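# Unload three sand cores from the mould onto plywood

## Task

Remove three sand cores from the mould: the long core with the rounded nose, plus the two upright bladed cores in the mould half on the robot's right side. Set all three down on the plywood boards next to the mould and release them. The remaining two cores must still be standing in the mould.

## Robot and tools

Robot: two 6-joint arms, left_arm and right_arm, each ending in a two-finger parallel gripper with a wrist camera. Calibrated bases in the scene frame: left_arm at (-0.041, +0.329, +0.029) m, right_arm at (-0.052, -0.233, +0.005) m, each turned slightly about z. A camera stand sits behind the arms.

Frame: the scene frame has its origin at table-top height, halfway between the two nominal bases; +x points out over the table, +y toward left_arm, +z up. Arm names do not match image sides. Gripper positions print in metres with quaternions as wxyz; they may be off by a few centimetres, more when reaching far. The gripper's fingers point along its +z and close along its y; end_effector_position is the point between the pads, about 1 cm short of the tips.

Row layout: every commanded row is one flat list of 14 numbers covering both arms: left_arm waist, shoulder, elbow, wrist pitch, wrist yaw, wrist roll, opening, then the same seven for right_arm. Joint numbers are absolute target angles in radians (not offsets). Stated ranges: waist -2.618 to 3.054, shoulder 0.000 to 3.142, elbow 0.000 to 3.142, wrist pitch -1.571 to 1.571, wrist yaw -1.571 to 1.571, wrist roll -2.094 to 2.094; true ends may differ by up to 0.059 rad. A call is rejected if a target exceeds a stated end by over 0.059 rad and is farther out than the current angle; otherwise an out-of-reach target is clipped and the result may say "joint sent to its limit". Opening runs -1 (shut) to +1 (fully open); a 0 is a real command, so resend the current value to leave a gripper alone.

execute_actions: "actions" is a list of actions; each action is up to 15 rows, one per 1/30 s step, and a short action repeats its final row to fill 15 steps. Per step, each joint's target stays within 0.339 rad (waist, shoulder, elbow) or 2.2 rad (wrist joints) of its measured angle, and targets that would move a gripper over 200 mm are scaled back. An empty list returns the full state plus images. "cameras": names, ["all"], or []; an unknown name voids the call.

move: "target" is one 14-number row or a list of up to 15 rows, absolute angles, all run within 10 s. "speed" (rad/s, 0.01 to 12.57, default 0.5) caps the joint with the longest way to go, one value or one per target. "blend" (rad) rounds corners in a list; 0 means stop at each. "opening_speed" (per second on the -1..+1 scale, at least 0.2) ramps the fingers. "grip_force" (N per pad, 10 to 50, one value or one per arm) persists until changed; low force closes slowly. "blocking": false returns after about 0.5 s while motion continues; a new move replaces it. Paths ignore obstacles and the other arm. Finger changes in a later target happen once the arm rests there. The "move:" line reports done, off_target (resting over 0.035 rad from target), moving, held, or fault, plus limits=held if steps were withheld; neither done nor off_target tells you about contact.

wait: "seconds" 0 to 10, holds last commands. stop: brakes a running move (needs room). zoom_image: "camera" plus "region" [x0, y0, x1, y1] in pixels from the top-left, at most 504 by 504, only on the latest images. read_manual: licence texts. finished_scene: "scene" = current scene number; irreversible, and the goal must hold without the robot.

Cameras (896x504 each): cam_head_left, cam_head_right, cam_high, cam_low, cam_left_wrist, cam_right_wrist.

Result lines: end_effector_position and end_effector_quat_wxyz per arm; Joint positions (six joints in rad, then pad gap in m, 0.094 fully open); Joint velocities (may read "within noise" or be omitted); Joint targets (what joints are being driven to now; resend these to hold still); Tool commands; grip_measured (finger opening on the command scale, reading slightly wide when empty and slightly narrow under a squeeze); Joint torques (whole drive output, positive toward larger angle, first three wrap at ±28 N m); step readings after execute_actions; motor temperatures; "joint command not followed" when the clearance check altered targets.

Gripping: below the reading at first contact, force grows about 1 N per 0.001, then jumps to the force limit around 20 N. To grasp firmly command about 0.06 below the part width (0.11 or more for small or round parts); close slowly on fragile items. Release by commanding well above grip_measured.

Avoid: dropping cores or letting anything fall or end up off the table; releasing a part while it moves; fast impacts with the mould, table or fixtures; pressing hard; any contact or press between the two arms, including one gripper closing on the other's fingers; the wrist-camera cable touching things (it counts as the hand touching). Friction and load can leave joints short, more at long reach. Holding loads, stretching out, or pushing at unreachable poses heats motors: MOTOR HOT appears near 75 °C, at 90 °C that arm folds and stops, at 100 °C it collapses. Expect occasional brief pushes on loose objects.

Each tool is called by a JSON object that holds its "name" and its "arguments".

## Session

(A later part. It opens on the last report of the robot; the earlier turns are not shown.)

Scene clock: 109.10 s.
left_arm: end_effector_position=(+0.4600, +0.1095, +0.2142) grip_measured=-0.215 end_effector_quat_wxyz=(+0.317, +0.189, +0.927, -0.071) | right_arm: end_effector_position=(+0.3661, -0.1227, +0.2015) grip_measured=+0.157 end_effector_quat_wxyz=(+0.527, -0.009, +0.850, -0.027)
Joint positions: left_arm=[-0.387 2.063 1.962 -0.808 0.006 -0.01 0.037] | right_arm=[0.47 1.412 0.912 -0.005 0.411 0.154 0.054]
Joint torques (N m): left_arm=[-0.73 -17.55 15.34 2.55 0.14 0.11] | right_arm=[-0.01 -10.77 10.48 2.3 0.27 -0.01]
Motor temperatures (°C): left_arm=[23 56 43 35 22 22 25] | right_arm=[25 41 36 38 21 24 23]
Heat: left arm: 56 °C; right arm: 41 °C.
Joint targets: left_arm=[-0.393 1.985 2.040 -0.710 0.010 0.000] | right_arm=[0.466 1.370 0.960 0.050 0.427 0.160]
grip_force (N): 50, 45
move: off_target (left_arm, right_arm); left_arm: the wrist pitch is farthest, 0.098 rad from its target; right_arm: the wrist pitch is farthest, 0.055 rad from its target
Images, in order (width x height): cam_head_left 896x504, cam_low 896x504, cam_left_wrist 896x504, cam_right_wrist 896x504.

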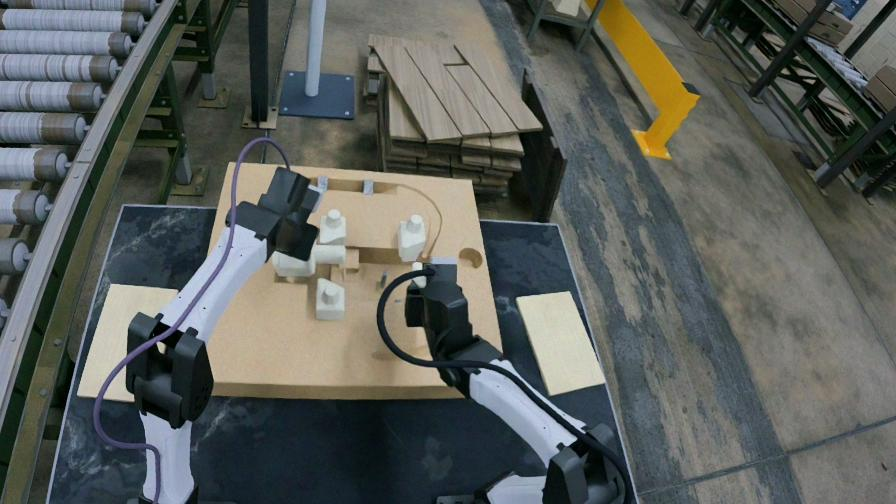

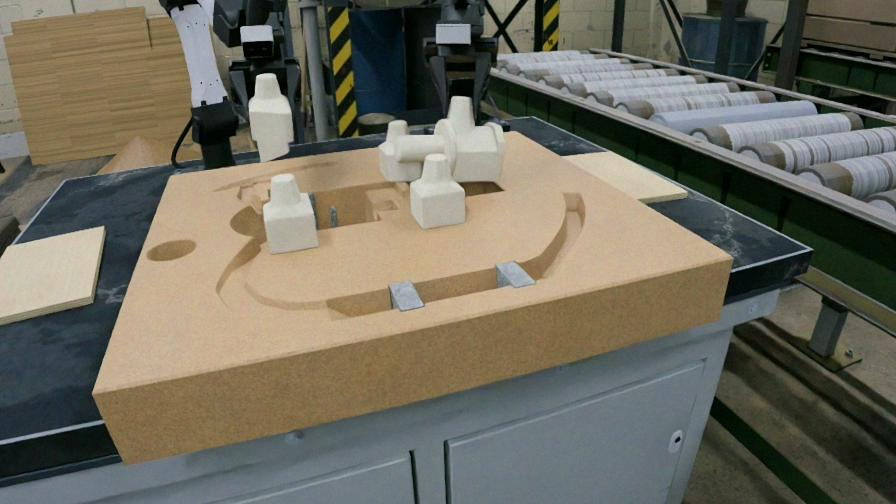

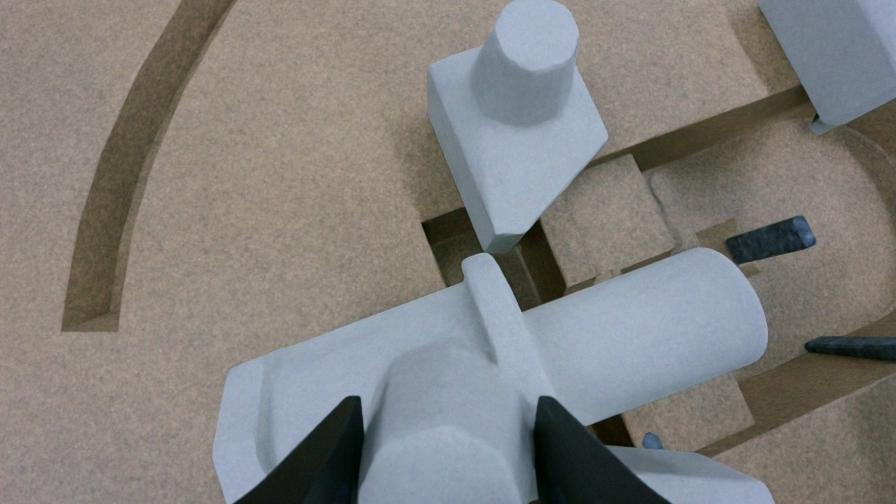

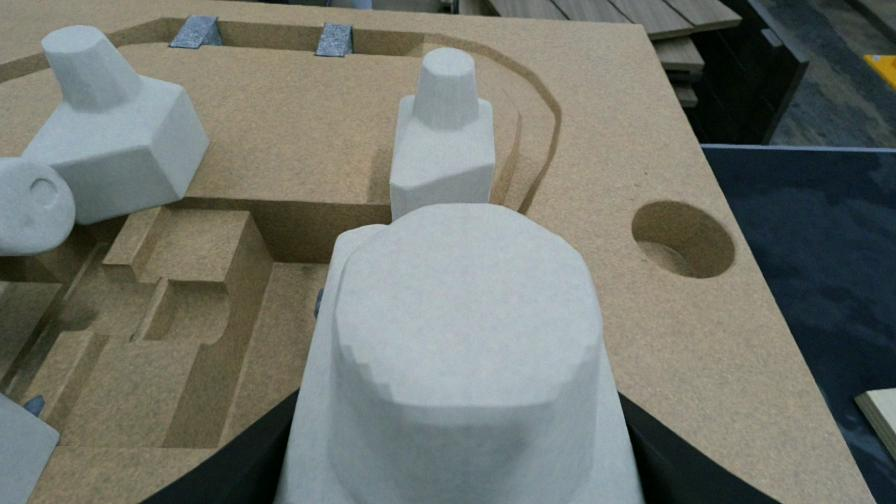

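{"name": "move", "arguments": {"target": [[-0.393,1.96,2.11,-0.66,0.01,0,-0.8,0.25,1.6,1.53,-0.6,0.1,0.1,0.0],[0.378,1.98,2.10,-0.70,0.0,0,-0.8,-0.738,1.6,1.53,-0.6,-0.1,0.0,0.0],[0.378,1.44,1.38,-0.66,0,0,-0.8,-0.738,2.25,2.19,-1.55,-0.4,0.0,0.0]], "speed": [0.3,0.6,0.5], "blend": [0.06,0.06,0], "grip_force": [50,45], "cameras": ["all"]}}

{"name": "zoom_image", "arguments": {"camera": "cam_high", "region": [380, 320, 600, 500]}}

{"name": "zoom_image", "arguments": {"camera": "cam_head_left", "region": [490, 270, 670, 410]}}

Scene clock: 122.60 s.
left_arm: end_effector_position=(+0.3375, +0.4707, +0.2370) grip_measured=-0.215 end_effector_quat_wxyz=(+0.320, -0.173, +0.930, +0.059) | right_arm: end_effector_position=(+0.2901, -0.4888, +0.1251) grip_measured=+0.157 end_effector_quat_wxyz=(+0.044, +0.389, +0.902, +0.181)
Joint positions: left_arm=[0.38 1.499 1.366 -0.776 -0.006 -0.01 0.037] | right_arm=[-0.741 2.249 2.155 -1.533 -0.371 0.014 0.054]
Joint torques (N m): left_arm=[-0.29 -11.22 9.5 2.73 0.14 0.1] | right_arm=[0.53 -12.94 8.21 0.03 -0.55 -0.22]
Motor temperatures (°C): left_arm=[23 65 48 39 22 22 26] | right_arm=[25 42 39 39 21 24 23]
Heat: left arm: 65 °C; right arm: 42 °C.
Joint targets: left_arm=[0.378 1.440 1.380 -0.660 0.000 0.000] | right_arm=[-0.738 2.250 2.190 -1.550 -0.400 0.000]
grip_force (N): 50, 45
move: off_target (left_arm); left_arm: the wrist pitch is farthest, 0.116 rad from its target

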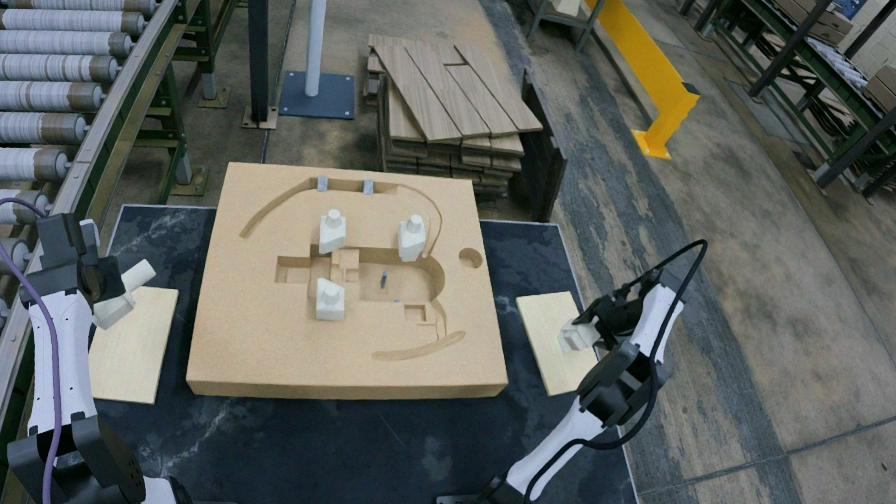

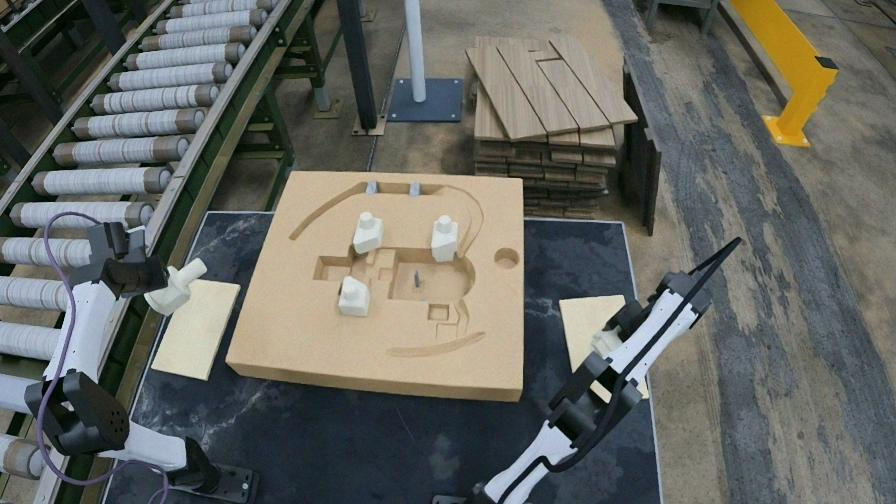

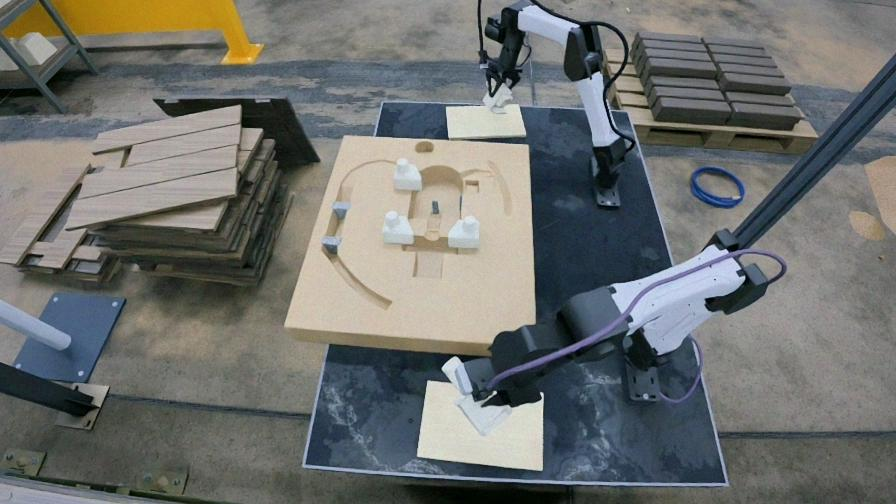

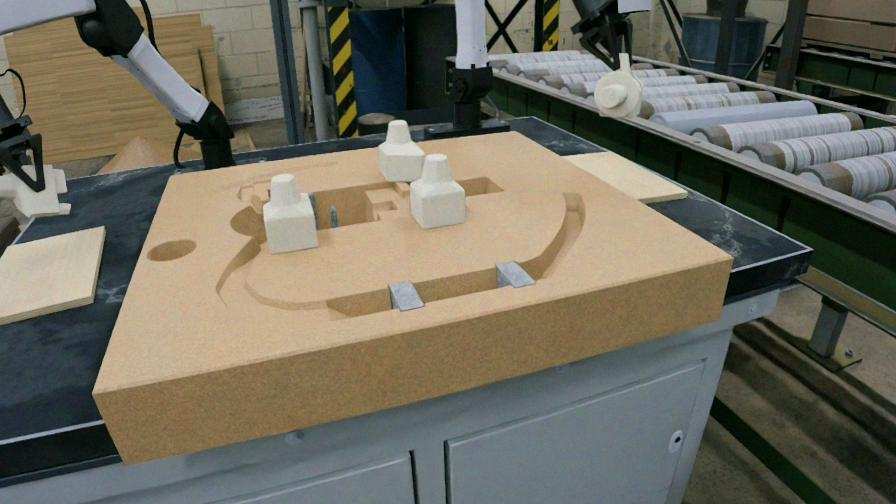

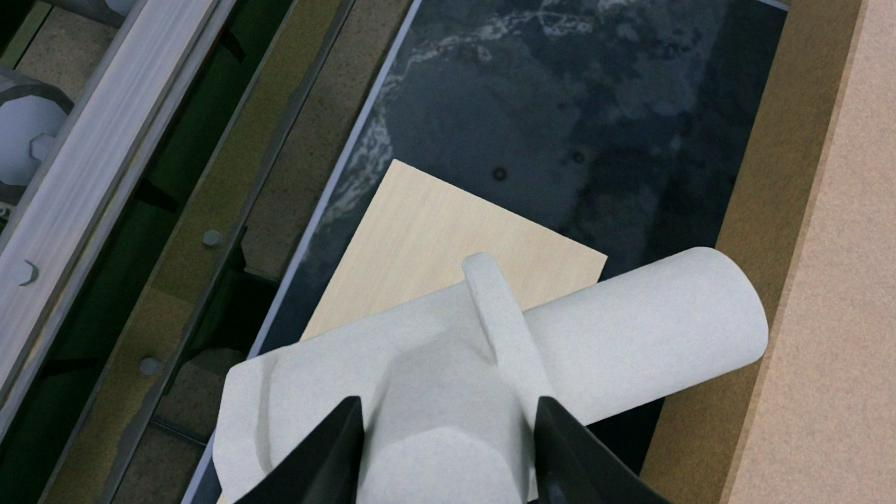

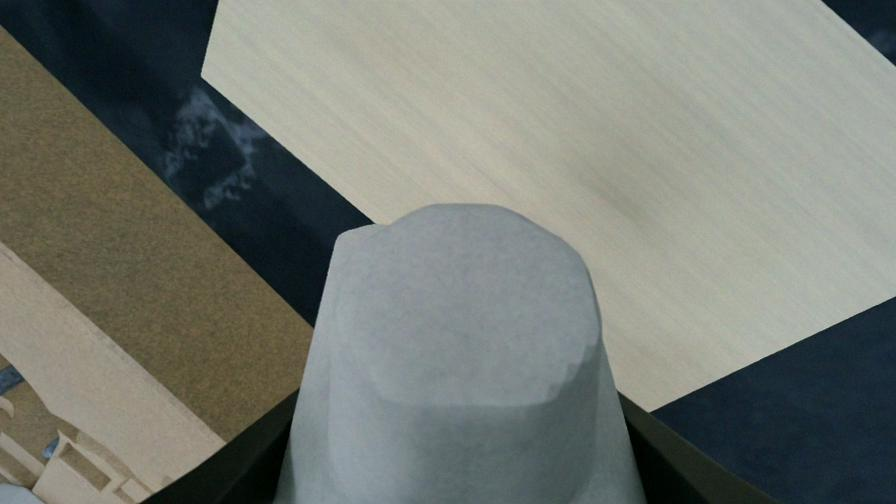

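Scaled by 2.291 from the camera's 896x504 image, which has a finer 1280x720 frame.

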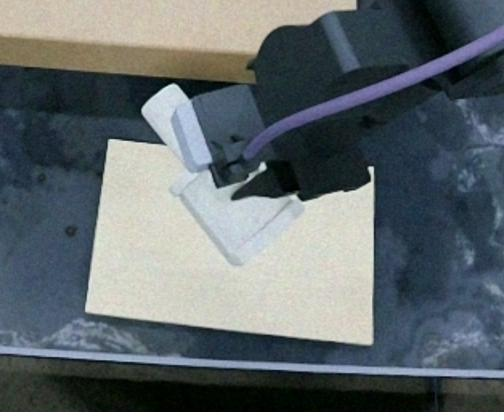

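Scaled by 2.800 from the camera's 896x504 image, which has a finer 1280x720 frame.

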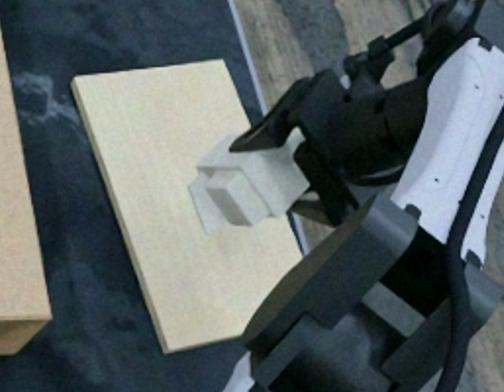

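{"name": "move", "arguments": {"target": [[0.378,1.43,1.18,-0.46,0,0,-0.8,-0.738,2.336,2.09,-1.565,-0.435,0.0,0.0],[0.378,1.43,1.075,-0.34,0,0,-0.8,-0.738,2.35,2.07,-1.5,-0.435,0.0,0.0],[0.378,1.45,0.98,-0.215,0,0,-0.8,-0.738,2.36,2.055,-1.455,-0.435,0.0,0.0]], "speed": 0.2, "grip_force": [50,45], "blend": [0.03,0.03,0], "cameras": ["cam_low","cam_high"]}}

{"name": "zoom_image", "arguments": {"camera": "cam_low", "region": [560, 90, 680, 190]}}

{"name": "zoom_image", "arguments": {"camera": "cam_low", "region": [0, 160, 150, 310]}}

{"name": "zoom_image", "arguments": {"camera": "cam_high", "region": [380, 320, 600, 500]}}

Scene clock: 139.83 s.
left_arm: end_effector_position=(+0.3345, +0.4696, +0.1454) grip_measured=-0.215 end_effector_quat_wxyz=(+0.339, -0.172, +0.923, +0.062) | right_arm: end_effector_position=(+0.2892, -0.4801, +0.0612) grip_measured=+0.157 end_effector_quat_wxyz=(-0.008, +0.399, +0.890, +0.219)
Joint positions: left_arm=[0.38 1.49 0.966 -0.344 -0.006 -0.01 0.037] | right_arm=[-0.741 2.354 2.056 -1.458 -0.405 0.014 0.054]
Joint torques (N m): left_arm=[-0.31 -9.43 9.43 2.9 0.14 0.13] | right_arm=[0.49 -13.24 5.22 -0.04 -0.56 -0.21]
Motor temperatures (°C): left_arm=[23 63 48 40 22 22 27] | right_arm=[25 46 39 34 21 24 23]
Heat: left arm: 63 °C; right arm: 46 °C.
Joint targets: left_arm=[0.378 1.450 0.980 -0.215 0.000 0.000] | right_arm=[-0.738 2.360 2.055 -1.455 -0.435 0.000]
grip_force (N): 50, 45
move: off_target (left_arm); left_arm: the wrist pitch is farthest, 0.129 rad from its target
Images, in order (width x height): cam_high 896x504, cam_low 896x504.

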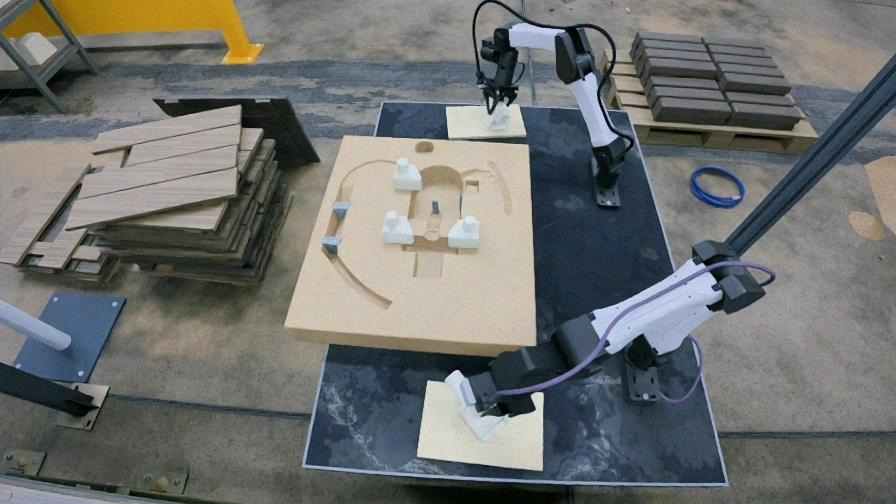

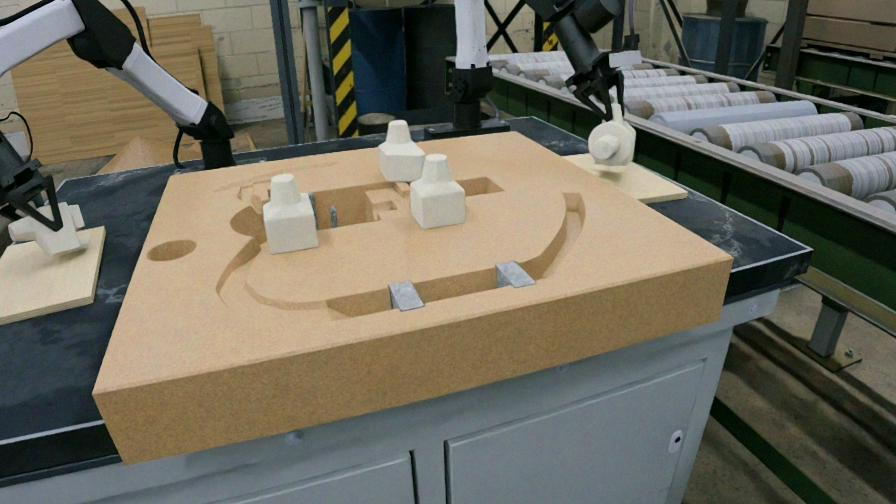

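Scaled by 4.200 from the camera's 896x504 image, which has a finer 1280x720 frame.

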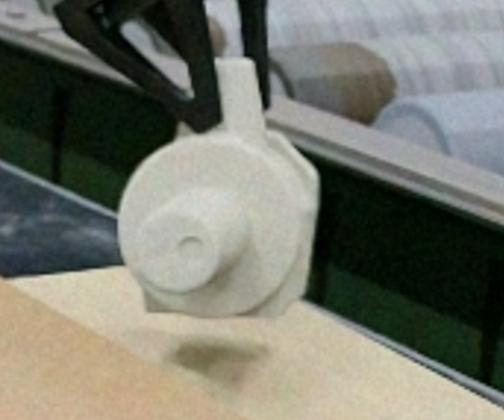

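Scaled by 3.360 from the camera's 896x504 image, which has a finer 1280x720 frame.

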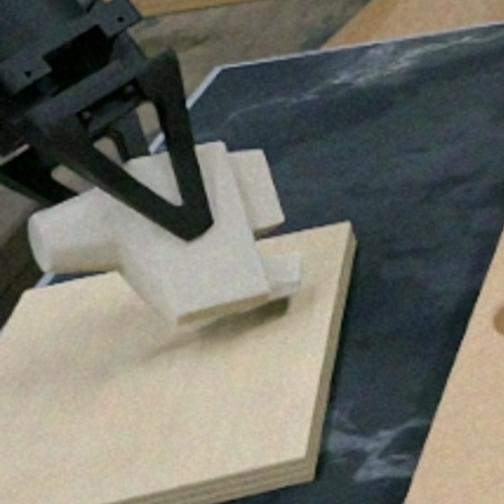

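Scaled by 2.291 from the camera's 896x504 image, which has a finer 1280x720 frame.

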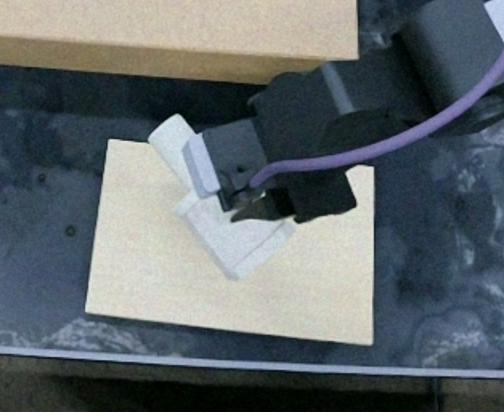

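{"name": "move", "arguments": {"target": [0.378,1.46,0.935,-0.165,0,0,-0.8,-0.738,2.374,2.048,-1.455,-0.435,0.0,0.0], "speed": 0.1, "grip_force": [50,45], "cameras": ["cam_low"]}}

{"name": "zoom_image", "arguments": {"camera": "cam_low", "region": [560, 90, 680, 190]}}

{"name": "zoom_image", "arguments": {"camera": "cam_low", "region": [0, 180, 120, 280]}}

Scene clock: 145.10 s.
left_arm: end_effector_position=(+0.3321, +0.4687, +0.1354) grip_measured=-0.215 end_effector_quat_wxyz=(+0.341, -0.172, +0.922, +0.062) | right_arm: end_effector_position=(+0.2876, -0.4784, +0.0539) grip_measured=+0.157 end_effector_quat_wxyz=(-0.017, +0.400, +0.889, +0.223)
Joint positions: left_arm=[0.38 1.49 0.922 -0.295 -0.006 -0.01 0.037] | right_arm=[-0.741 2.368 2.049 -1.456 -0.405 0.014 0.054]
Joint torques (N m): left_arm=[-0.31 -8.51 9.24 2.93 0.13 0.11] | right_arm=[0.49 -13.46 5.33 -0.06 -0.58 -0.22]
Motor temperatures (°C): left_arm=[23 60 48 42 22 22 27] | right_arm=[25 47 38 33 22 24 23]
Heat: left arm: 60 °C; right arm: 47 °C.
Joint targets: left_arm=[0.378 1.460 0.935 -0.165 0.000 0.000] | right_arm=[-0.738 2.374 2.048 -1.455 -0.435 0.000]
grip_force (N): 50, 45
move: off_target (left_arm); left_arm: the wrist pitch is farthest, 0.130 rad from its target
Images, in order (width x height): cam_low 896x504.

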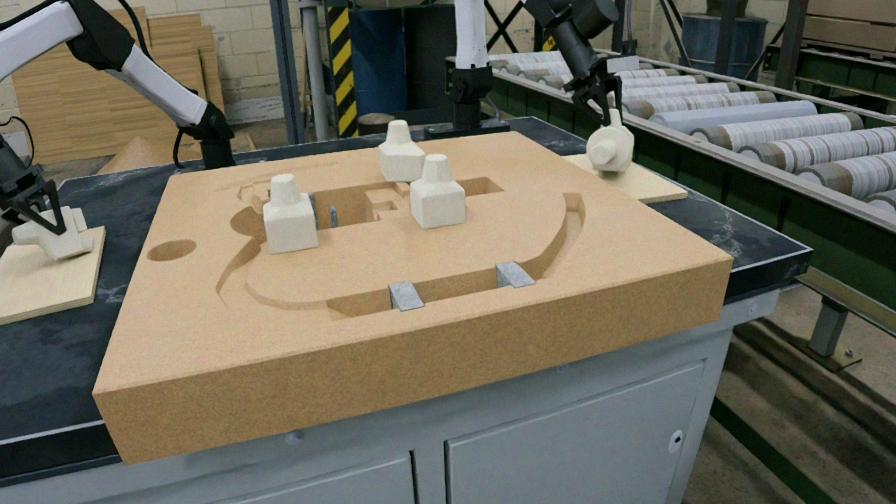

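Scaled by 4.200 from the camera's 896x504 image, which has a finer 1280x720 frame.

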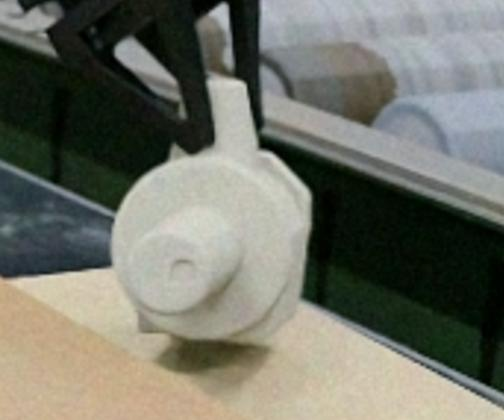

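Scaled by 4.200 from the camera's 896x504 image, which has a finer 1280x720 frame.

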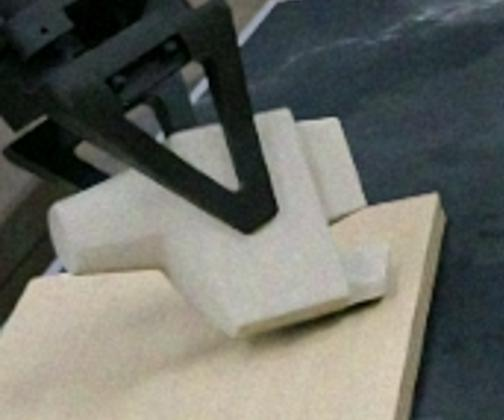

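{"name": "move", "arguments": {"target": [0.378,1.465,0.908,-0.13,0,0,-0.8,-0.738,2.384,2.044,-1.455,-0.435,0.0,0.0], "speed": 0.1, "grip_force": [50,45], "cameras": ["cam_low"]}}

{"name": "zoom_image", "arguments": {"camera": "cam_low", "region": [560, 90, 680, 190]}}

{"name": "zoom_image", "arguments": {"camera": "cam_low", "region": [0, 180, 120, 280]}}

Scene clock: 150.17 s.
left_arm: end_effector_position=(+0.3311, +0.4683, +0.1301) grip_measured=-0.215 end_effector_quat_wxyz=(+0.344, -0.172, +0.921, +0.063) | right_arm: end_effector_position=(+0.2874, -0.4779, +0.0504) grip_measured=+0.157 end_effector_quat_wxyz=(-0.021, +0.401, +0.888, +0.225)
Joint positions: left_arm=[0.38 1.49 0.895 -0.262 -0.006 -0.01 0.037] | right_arm=[-0.741 2.377 2.049 -1.456 -0.406 0.014 0.054]
Joint torques (N m): left_arm=[-0.32 -8.02 9.17 2.96 0.15 0.1] | right_arm=[0.46 -13.44 4.88 -0.06 -0.56 -0.23]
Motor temperatures (°C): left_arm=[23 58 48 44 22 22 27] | right_arm=[25 47 38 32 22 24 23]
Heat: left arm: 58 °C; right arm: 47 °C.
Joint targets: left_arm=[0.378 1.465 0.908 -0.130 0.000 0.000] | right_arm=[-0.738 2.384 2.044 -1.455 -0.435 0.000]
grip_force (N): 50, 45
move: off_target (left_arm); left_arm: the wrist pitch is farthest, 0.132 rad from its target
Images, in order (width x height): cam_low 896x504.

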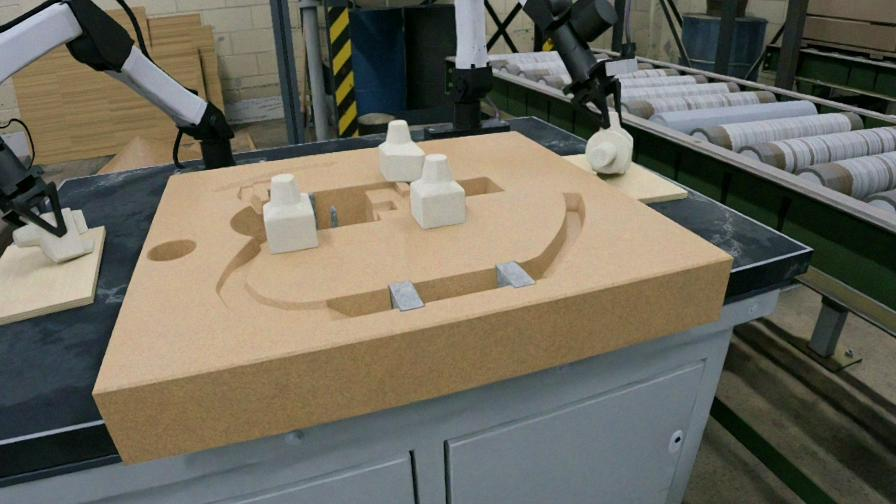

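Scaled by 4.200 from the camera's 896x504 image, which has a finer 1280x720 frame.

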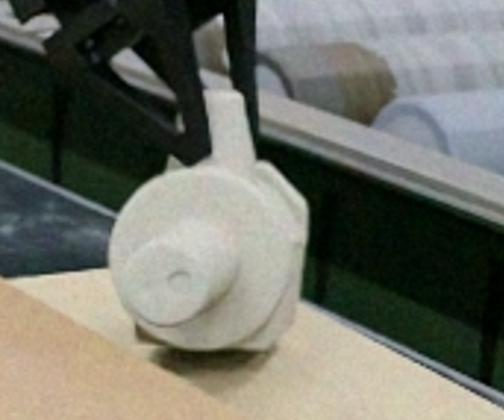

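Scaled by 4.200 from the camera's 896x504 image, which has a finer 1280x720 frame.

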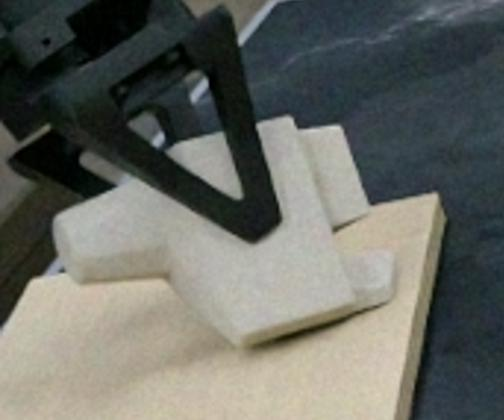

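{"name": "move", "arguments": {"target": [0.378,1.472,0.888,-0.115,0,0,-0.8,-0.738,2.393,2.041,-1.455,-0.435,0.0,0.0], "speed": 0.08, "grip_force": [50,45], "cameras": ["cam_low"]}}

{"name": "zoom_image", "arguments": {"camera": "cam_low", "region": [560, 90, 680, 190]}}

{"name": "zoom_image", "arguments": {"camera": "cam_low", "region": [0, 180, 120, 280]}}

Scene clock: 154.70 s.
left_arm: end_effector_position=(+0.3294, +0.4676, +0.1256) grip_measured=-0.215 end_effector_quat_wxyz=(+0.343, -0.172, +0.921, +0.063) | right_arm: end_effector_position=(+0.2878, -0.4767, +0.0497) grip_measured=+0.157 end_effector_quat_wxyz=(-0.021, +0.401, +0.887, +0.229)
Joint positions: left_arm=[0.38 1.49 0.877 -0.246 -0.006 -0.01 0.037] | right_arm=[-0.741 2.379 2.045 -1.454 -0.413 0.014 0.054]
Joint torques (N m): left_arm=[-0.28 -7.38 8.91 2.95 0.15 0.12] | right_arm=[0.47 -12.49 4.79 -0.09 -0.49 -0.22]
Motor temperatures (°C): left_arm=[23 56 48 44 22 22 27] | right_arm=[25 48 37 32 22 24 23]
Heat: left arm: 56 °C; right arm: 48 °C.
Joint targets: left_arm=[0.378 1.472 0.888 -0.115 0.000 0.000] | right_arm=[-0.738 2.393 2.041 -1.455 -0.435 0.000]
grip_force (N): 50, 45
move: off_target (left_arm); left_arm: the wrist pitch is farthest, 0.131 rad from its target
Images, in order (width x height): cam_low 896x504.

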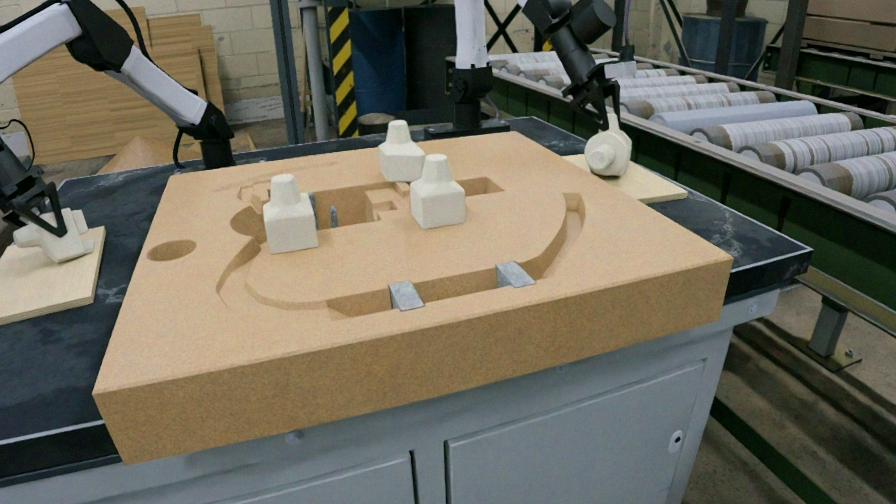

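Scaled by 4.200 from the camera's 896x504 image, which has a finer 1280x720 frame.

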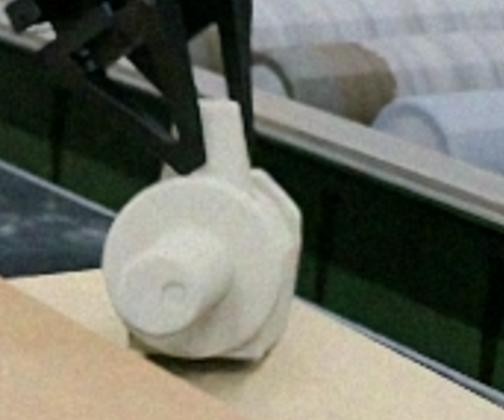

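Scaled by 4.200 from the camera's 896x504 image, which has a finer 1280x720 frame.

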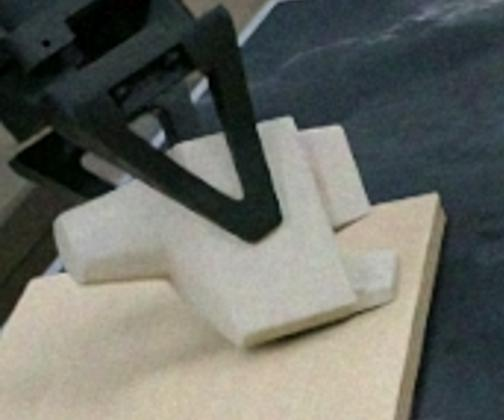

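{"name": "move", "arguments": {"target": [0.378,1.478,0.868,-0.10,0,0,-0.8,-0.738,2.395,2.041,-1.455,-0.435,0.0,0.0], "speed": 0.08, "grip_force": [50,45], "cameras": ["cam_low"]}}

{"name": "zoom_image", "arguments": {"camera": "cam_low", "region": [560, 90, 680, 190]}}

Scene clock: 162.73 s.
left_arm: end_effector_position=(+0.3308, +0.4682, +0.1246) grip_measured=-0.216 end_effector_quat_wxyz=(+0.350, -0.171, +0.919, +0.064) | right_arm: end_effector_position=(+0.2878, -0.4767, +0.0497) grip_measured=+0.157 end_effector_quat_wxyz=(-0.021, +0.401, +0.887, +0.229)
Joint positions: left_arm=[0.38 1.49 0.861 -0.214 -0.006 -0.01 0.037] | right_arm=[-0.741 2.379 2.045 -1.454 -0.413 0.014 0.054]
Joint torques (N m): left_arm=[-0.29 -6.82 8.5 2.82 0.15 0.1] | right_arm=[0.46 -12.21 4.97 -0.06 -0.49 -0.23]
Heat: left arm: 53 °C; right arm: 48 °C.
Joint targets: left_arm=[0.378 1.478 0.868 -0.100 0.000 0.000] | right_arm=[-0.738 2.395 2.041 -1.455 -0.435 0.000]
grip_force (N): 50, 45
move: off_target (left_arm); left_arm: the wrist pitch is farthest, 0.114 rad from its target
Images, in order (width x height): cam_low 896x504.

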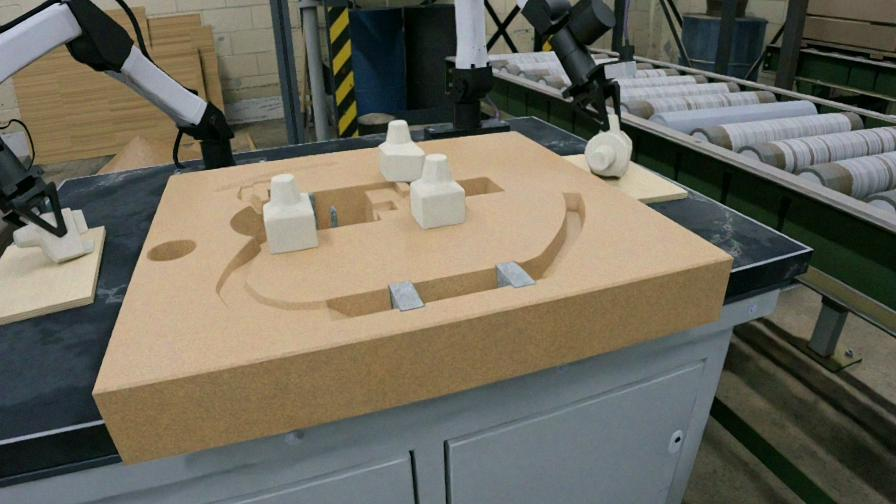

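Scaled by 4.200 from the camera's 896x504 image, which has a finer 1280x720 frame.

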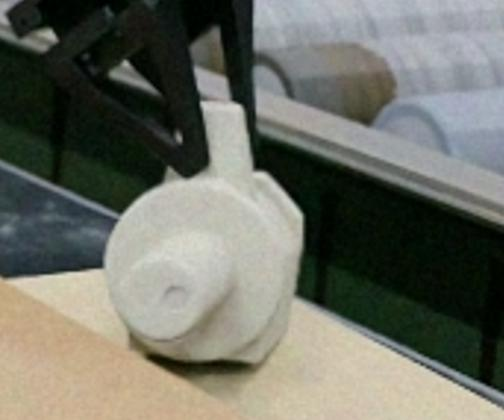

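{"name": "move", "arguments": {"target": [0.378,1.487,0.845,-0.065,0,0,-0.8,-0.738,2.395,2.041,-1.455,-0.435,0.0,0.0], "speed": 0.08, "grip_force": [50,45], "cameras": ["cam_low"]}}

{"name": "zoom_image", "arguments": {"camera": "cam_low", "region": [560, 90, 680, 190]}}

Scene clock: 166.17 s.
left_arm: end_effector_position=(+0.3341, +0.4694, +0.1230) grip_measured=-0.217 end_effector_quat_wxyz=(+0.361, -0.170, +0.914, +0.066) | right_arm: end_effector_position=(+0.2878, -0.4767, +0.0497) grip_measured=+0.157 end_effector_quat_wxyz=(-0.021, +0.401, +0.887, +0.229)
Joint positions: left_arm=[0.38 1.496 0.842 -0.165 -0.006 -0.009 0.037] | right_arm=[-0.741 2.379 2.045 -1.454 -0.413 0.014 0.054]
Joint torques (N m): left_arm=[-0.27 -6.64 8.03 2.71 0.15 0.1] | right_arm=[0.5 -12.25 5.05 -0.07 -0.5 -0.26]
Heat: left arm: 52 °C; right arm: 48 °C.
Joint targets: left_arm=[0.378 1.487 0.845 -0.065 0.000 0.000] | right_arm=[-0.738 2.395 2.041 -1.455 -0.435 0.000]
grip_force (N): 50, 45
move: off_target (left_arm); left_arm: the wrist pitch is farthest, 0.100 rad from its target
Images, in order (width x height): cam_low 896x504.

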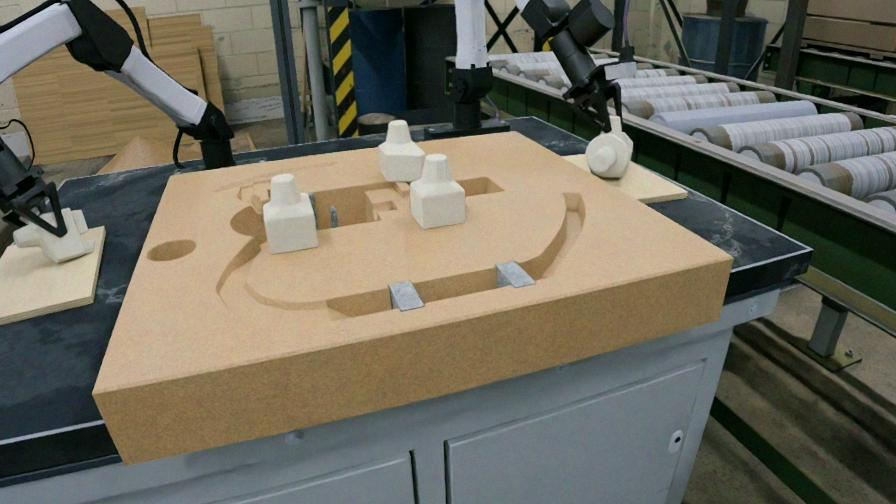

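Scaled by 4.200 from the camera's 896x504 image, which has a finer 1280x720 frame.

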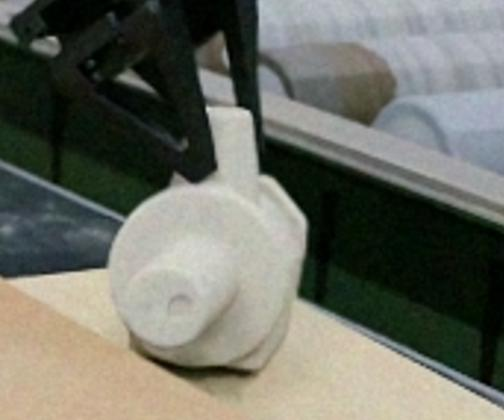

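Flat now. Release both slowly.

{"name": "move", "arguments": {"target": [0.378,1.487,0.845,-0.13,0,0,0.1,-0.738,2.393,2.041,-1.455,-0.435,0.0,0.4], "speed": 0.1, "opening_speed": 0.2, "cameras": ["cam_low","cam_left_wrist","cam_right_wrist"]}}

{"name": "zoom_image", "arguments": {"camera": "cam_low", "region": [560, 90, 680, 190]}}

{"name": "zoom_image", "arguments": {"camera": "cam_low", "region": [0, 180, 120, 280]}}

Scene clock: 174.93 s.
left_arm: end_effector_position=(+0.3385, +0.4691, +0.1269) grip_measured=+0.099 end_effector_quat_wxyz=(+0.372, -0.167, +0.911, +0.064) | right_arm: end_effector_position=(+0.2892, -0.4758, +0.0503) grip_measured=+0.398 end_effector_quat_wxyz=(-0.018, +0.401, +0.886, +0.233)
Joint positions: left_arm=[0.379 1.496 0.842 -0.142 0.002 -0.008 0.052] | right_arm=[-0.741 2.379 2.045 -1.454 -0.423 0.013 0.066]
Joint torques (N m): left_arm=[-0.16 -6.69 8.12 1.84 0.08 0.09] | right_arm=[0.5 -12.49 5.08 -0.09 -0.39 -0.24]
Motor temperatures (°C): left_arm=[23 50 46 45 22 22 27] | right_arm=[25 48 36 31 22 24 23]
Heat: left arm: 50 °C; right arm: 48 °C.
Joint targets: left_arm=[0.378 1.487 0.845 -0.130 0.000 0.000] | right_arm=[-0.738 2.393 2.041 -1.455 -0.435 0.000]
grip_force (N): 50, 45
move: done
Images, in order (width x height): cam_low 896x504, cam_left_wrist 896x504, cam_right_wrist 896x504.

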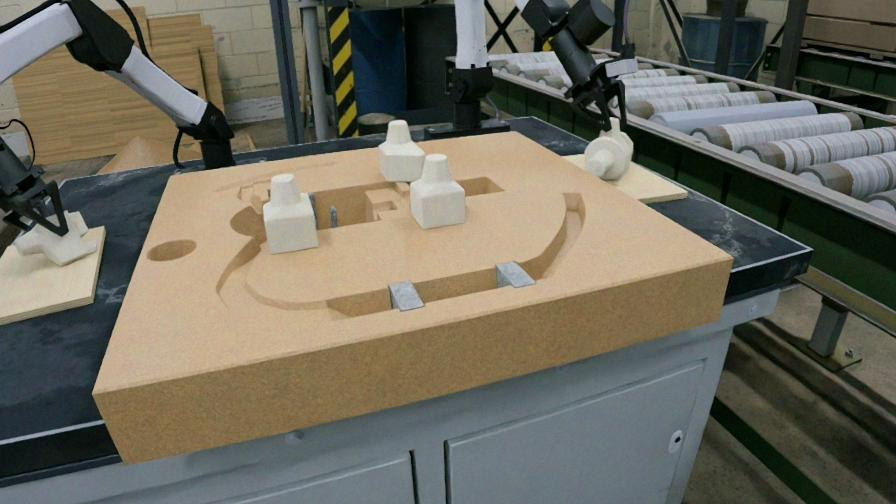

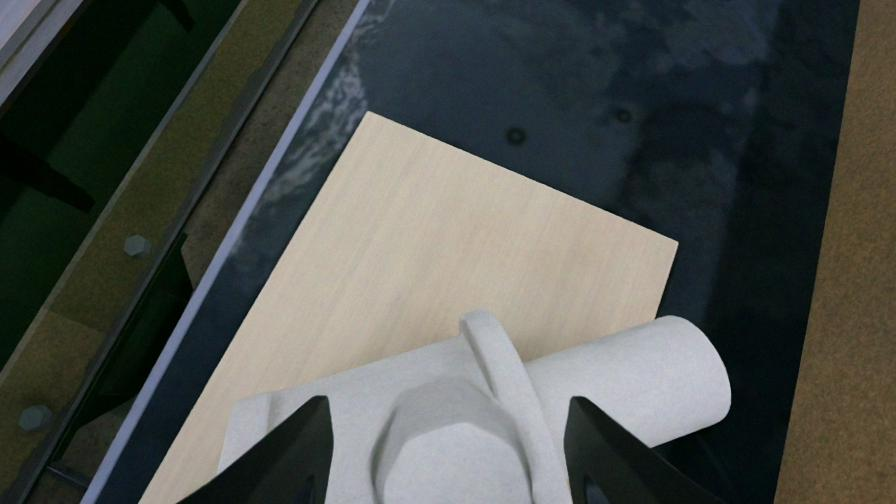

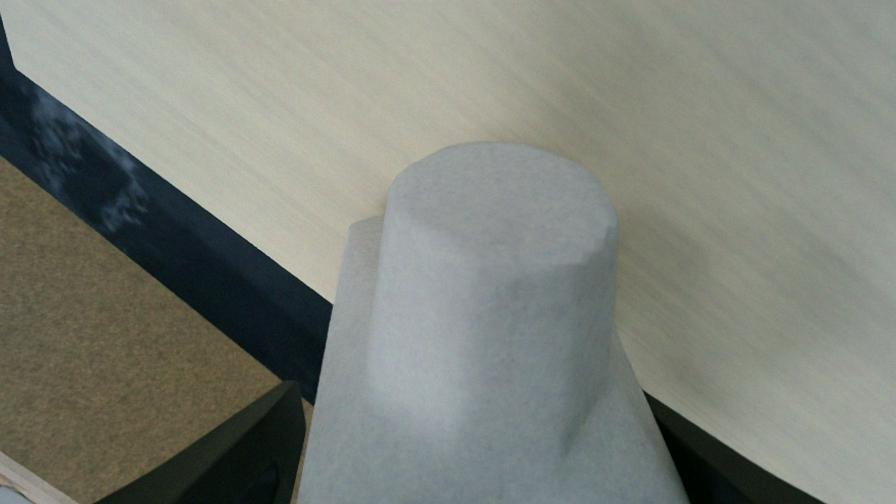

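Scaled by 4.200 from the camera's 896x504 image, which has a finer 1280x720 frame.

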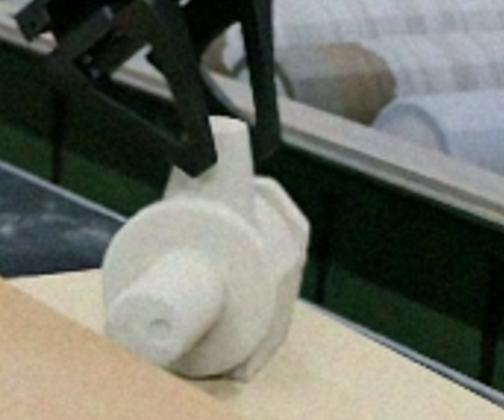

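Scaled by 4.200 from the camera's 896x504 image, which has a finer 1280x720 frame.

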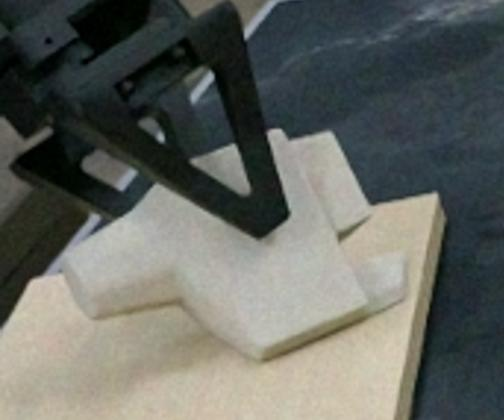

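{"name": "move", "arguments": {"target": [[0.378,1.487,0.845,-0.14,0,0,0.3,-0.738,2.387,2.045,-1.455,-0.43,0.0,0.8],[0.378,1.4586,1.065,-0.40,0,0,0.3,-0.79,2.29,2.15,-1.56,-0.43,0.0,0.8],[0.378,1.4,1.339,-0.70,0,0,0.3,-0.80,2.1,2.25,-1.55,-0.4,0.0,0.8]], "speed": [0.3,0.2,0.5], "blend": [0,0.05,0], "opening_speed": 0.5, "cameras": ["cam_high","cam_right_wrist","cam_left_wrist"]}}

{"name": "zoom_image", "arguments": {"camera": "cam_high", "region": [380, 320, 600, 500]}}

Scene clock: 184.00 s.
left_arm: end_effector_position=(+0.3370, +0.4685, +0.2641) grip_measured=+0.298 end_effector_quat_wxyz=(+0.378, -0.167, +0.908, +0.065) | right_arm: end_effector_position=(+0.2845, -0.5062, +0.1971) grip_measured=+0.798 end_effector_quat_wxyz=(+0.141, +0.393, +0.894, +0.160)
Joint positions: left_arm=[0.379 1.41 1.315 -0.688 0.002 -0.008 0.061] | right_arm=[-0.793 2.126 2.233 -1.545 -0.41 0.013 0.084]
Joint torques (N m): left_arm=[-0.14 -6.34 10.63 1.58 0.06 0.1] | right_arm=[-0.35 -14.71 6.94 0.53 -0.13 -0.23]
Heat: left arm: 49 °C; right arm: 49 °C.
Joint targets: left_arm=[0.378 1.400 1.339 -0.700 0.000 0.000] | right_arm=[-0.800 2.100 2.250 -1.550 -0.400 0.000]
grip_force (N): 50, 45
move: done
Images, in order (width x height): cam_high 896x504, cam_left_wrist 896x504, cam_right_wrist 896x504.

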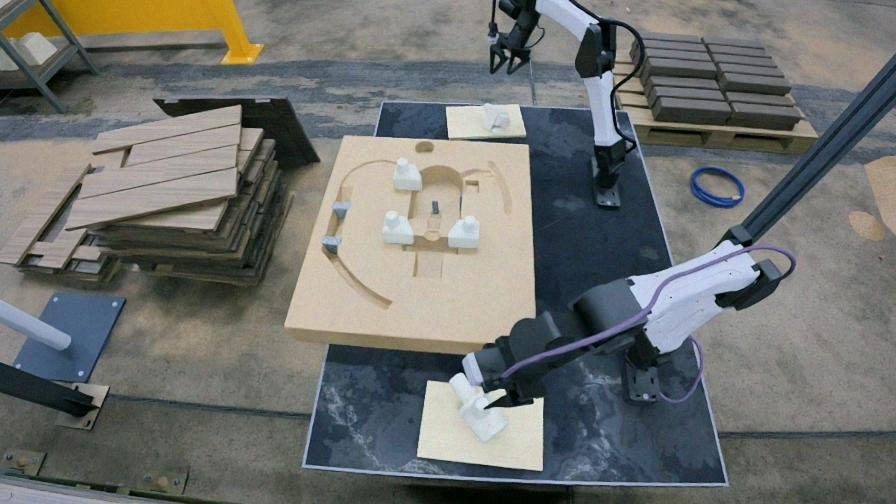

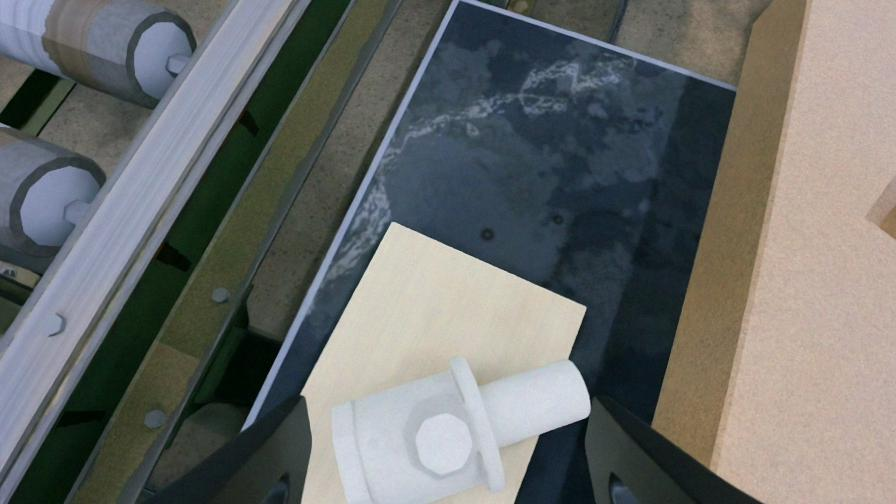

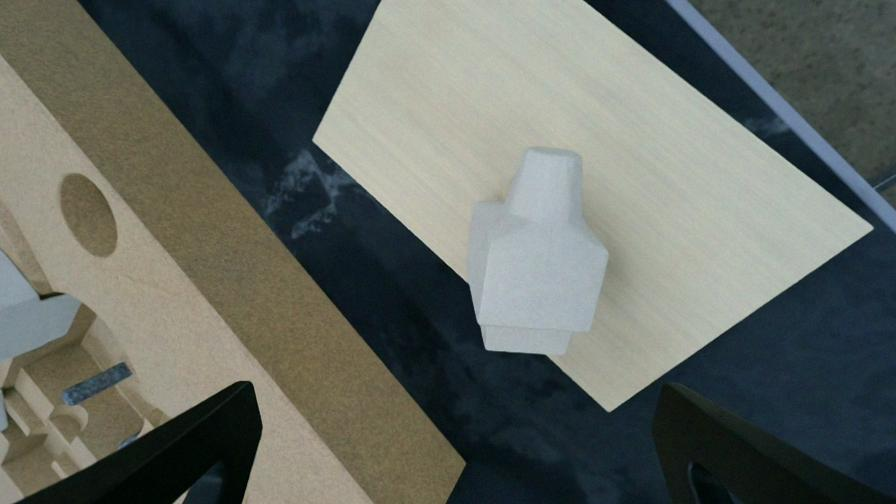

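Scaled by 2.291 from the camera's 896x504 image, which has a finer 1280x720 frame.

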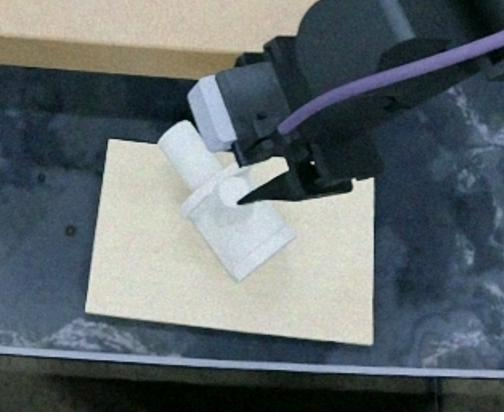

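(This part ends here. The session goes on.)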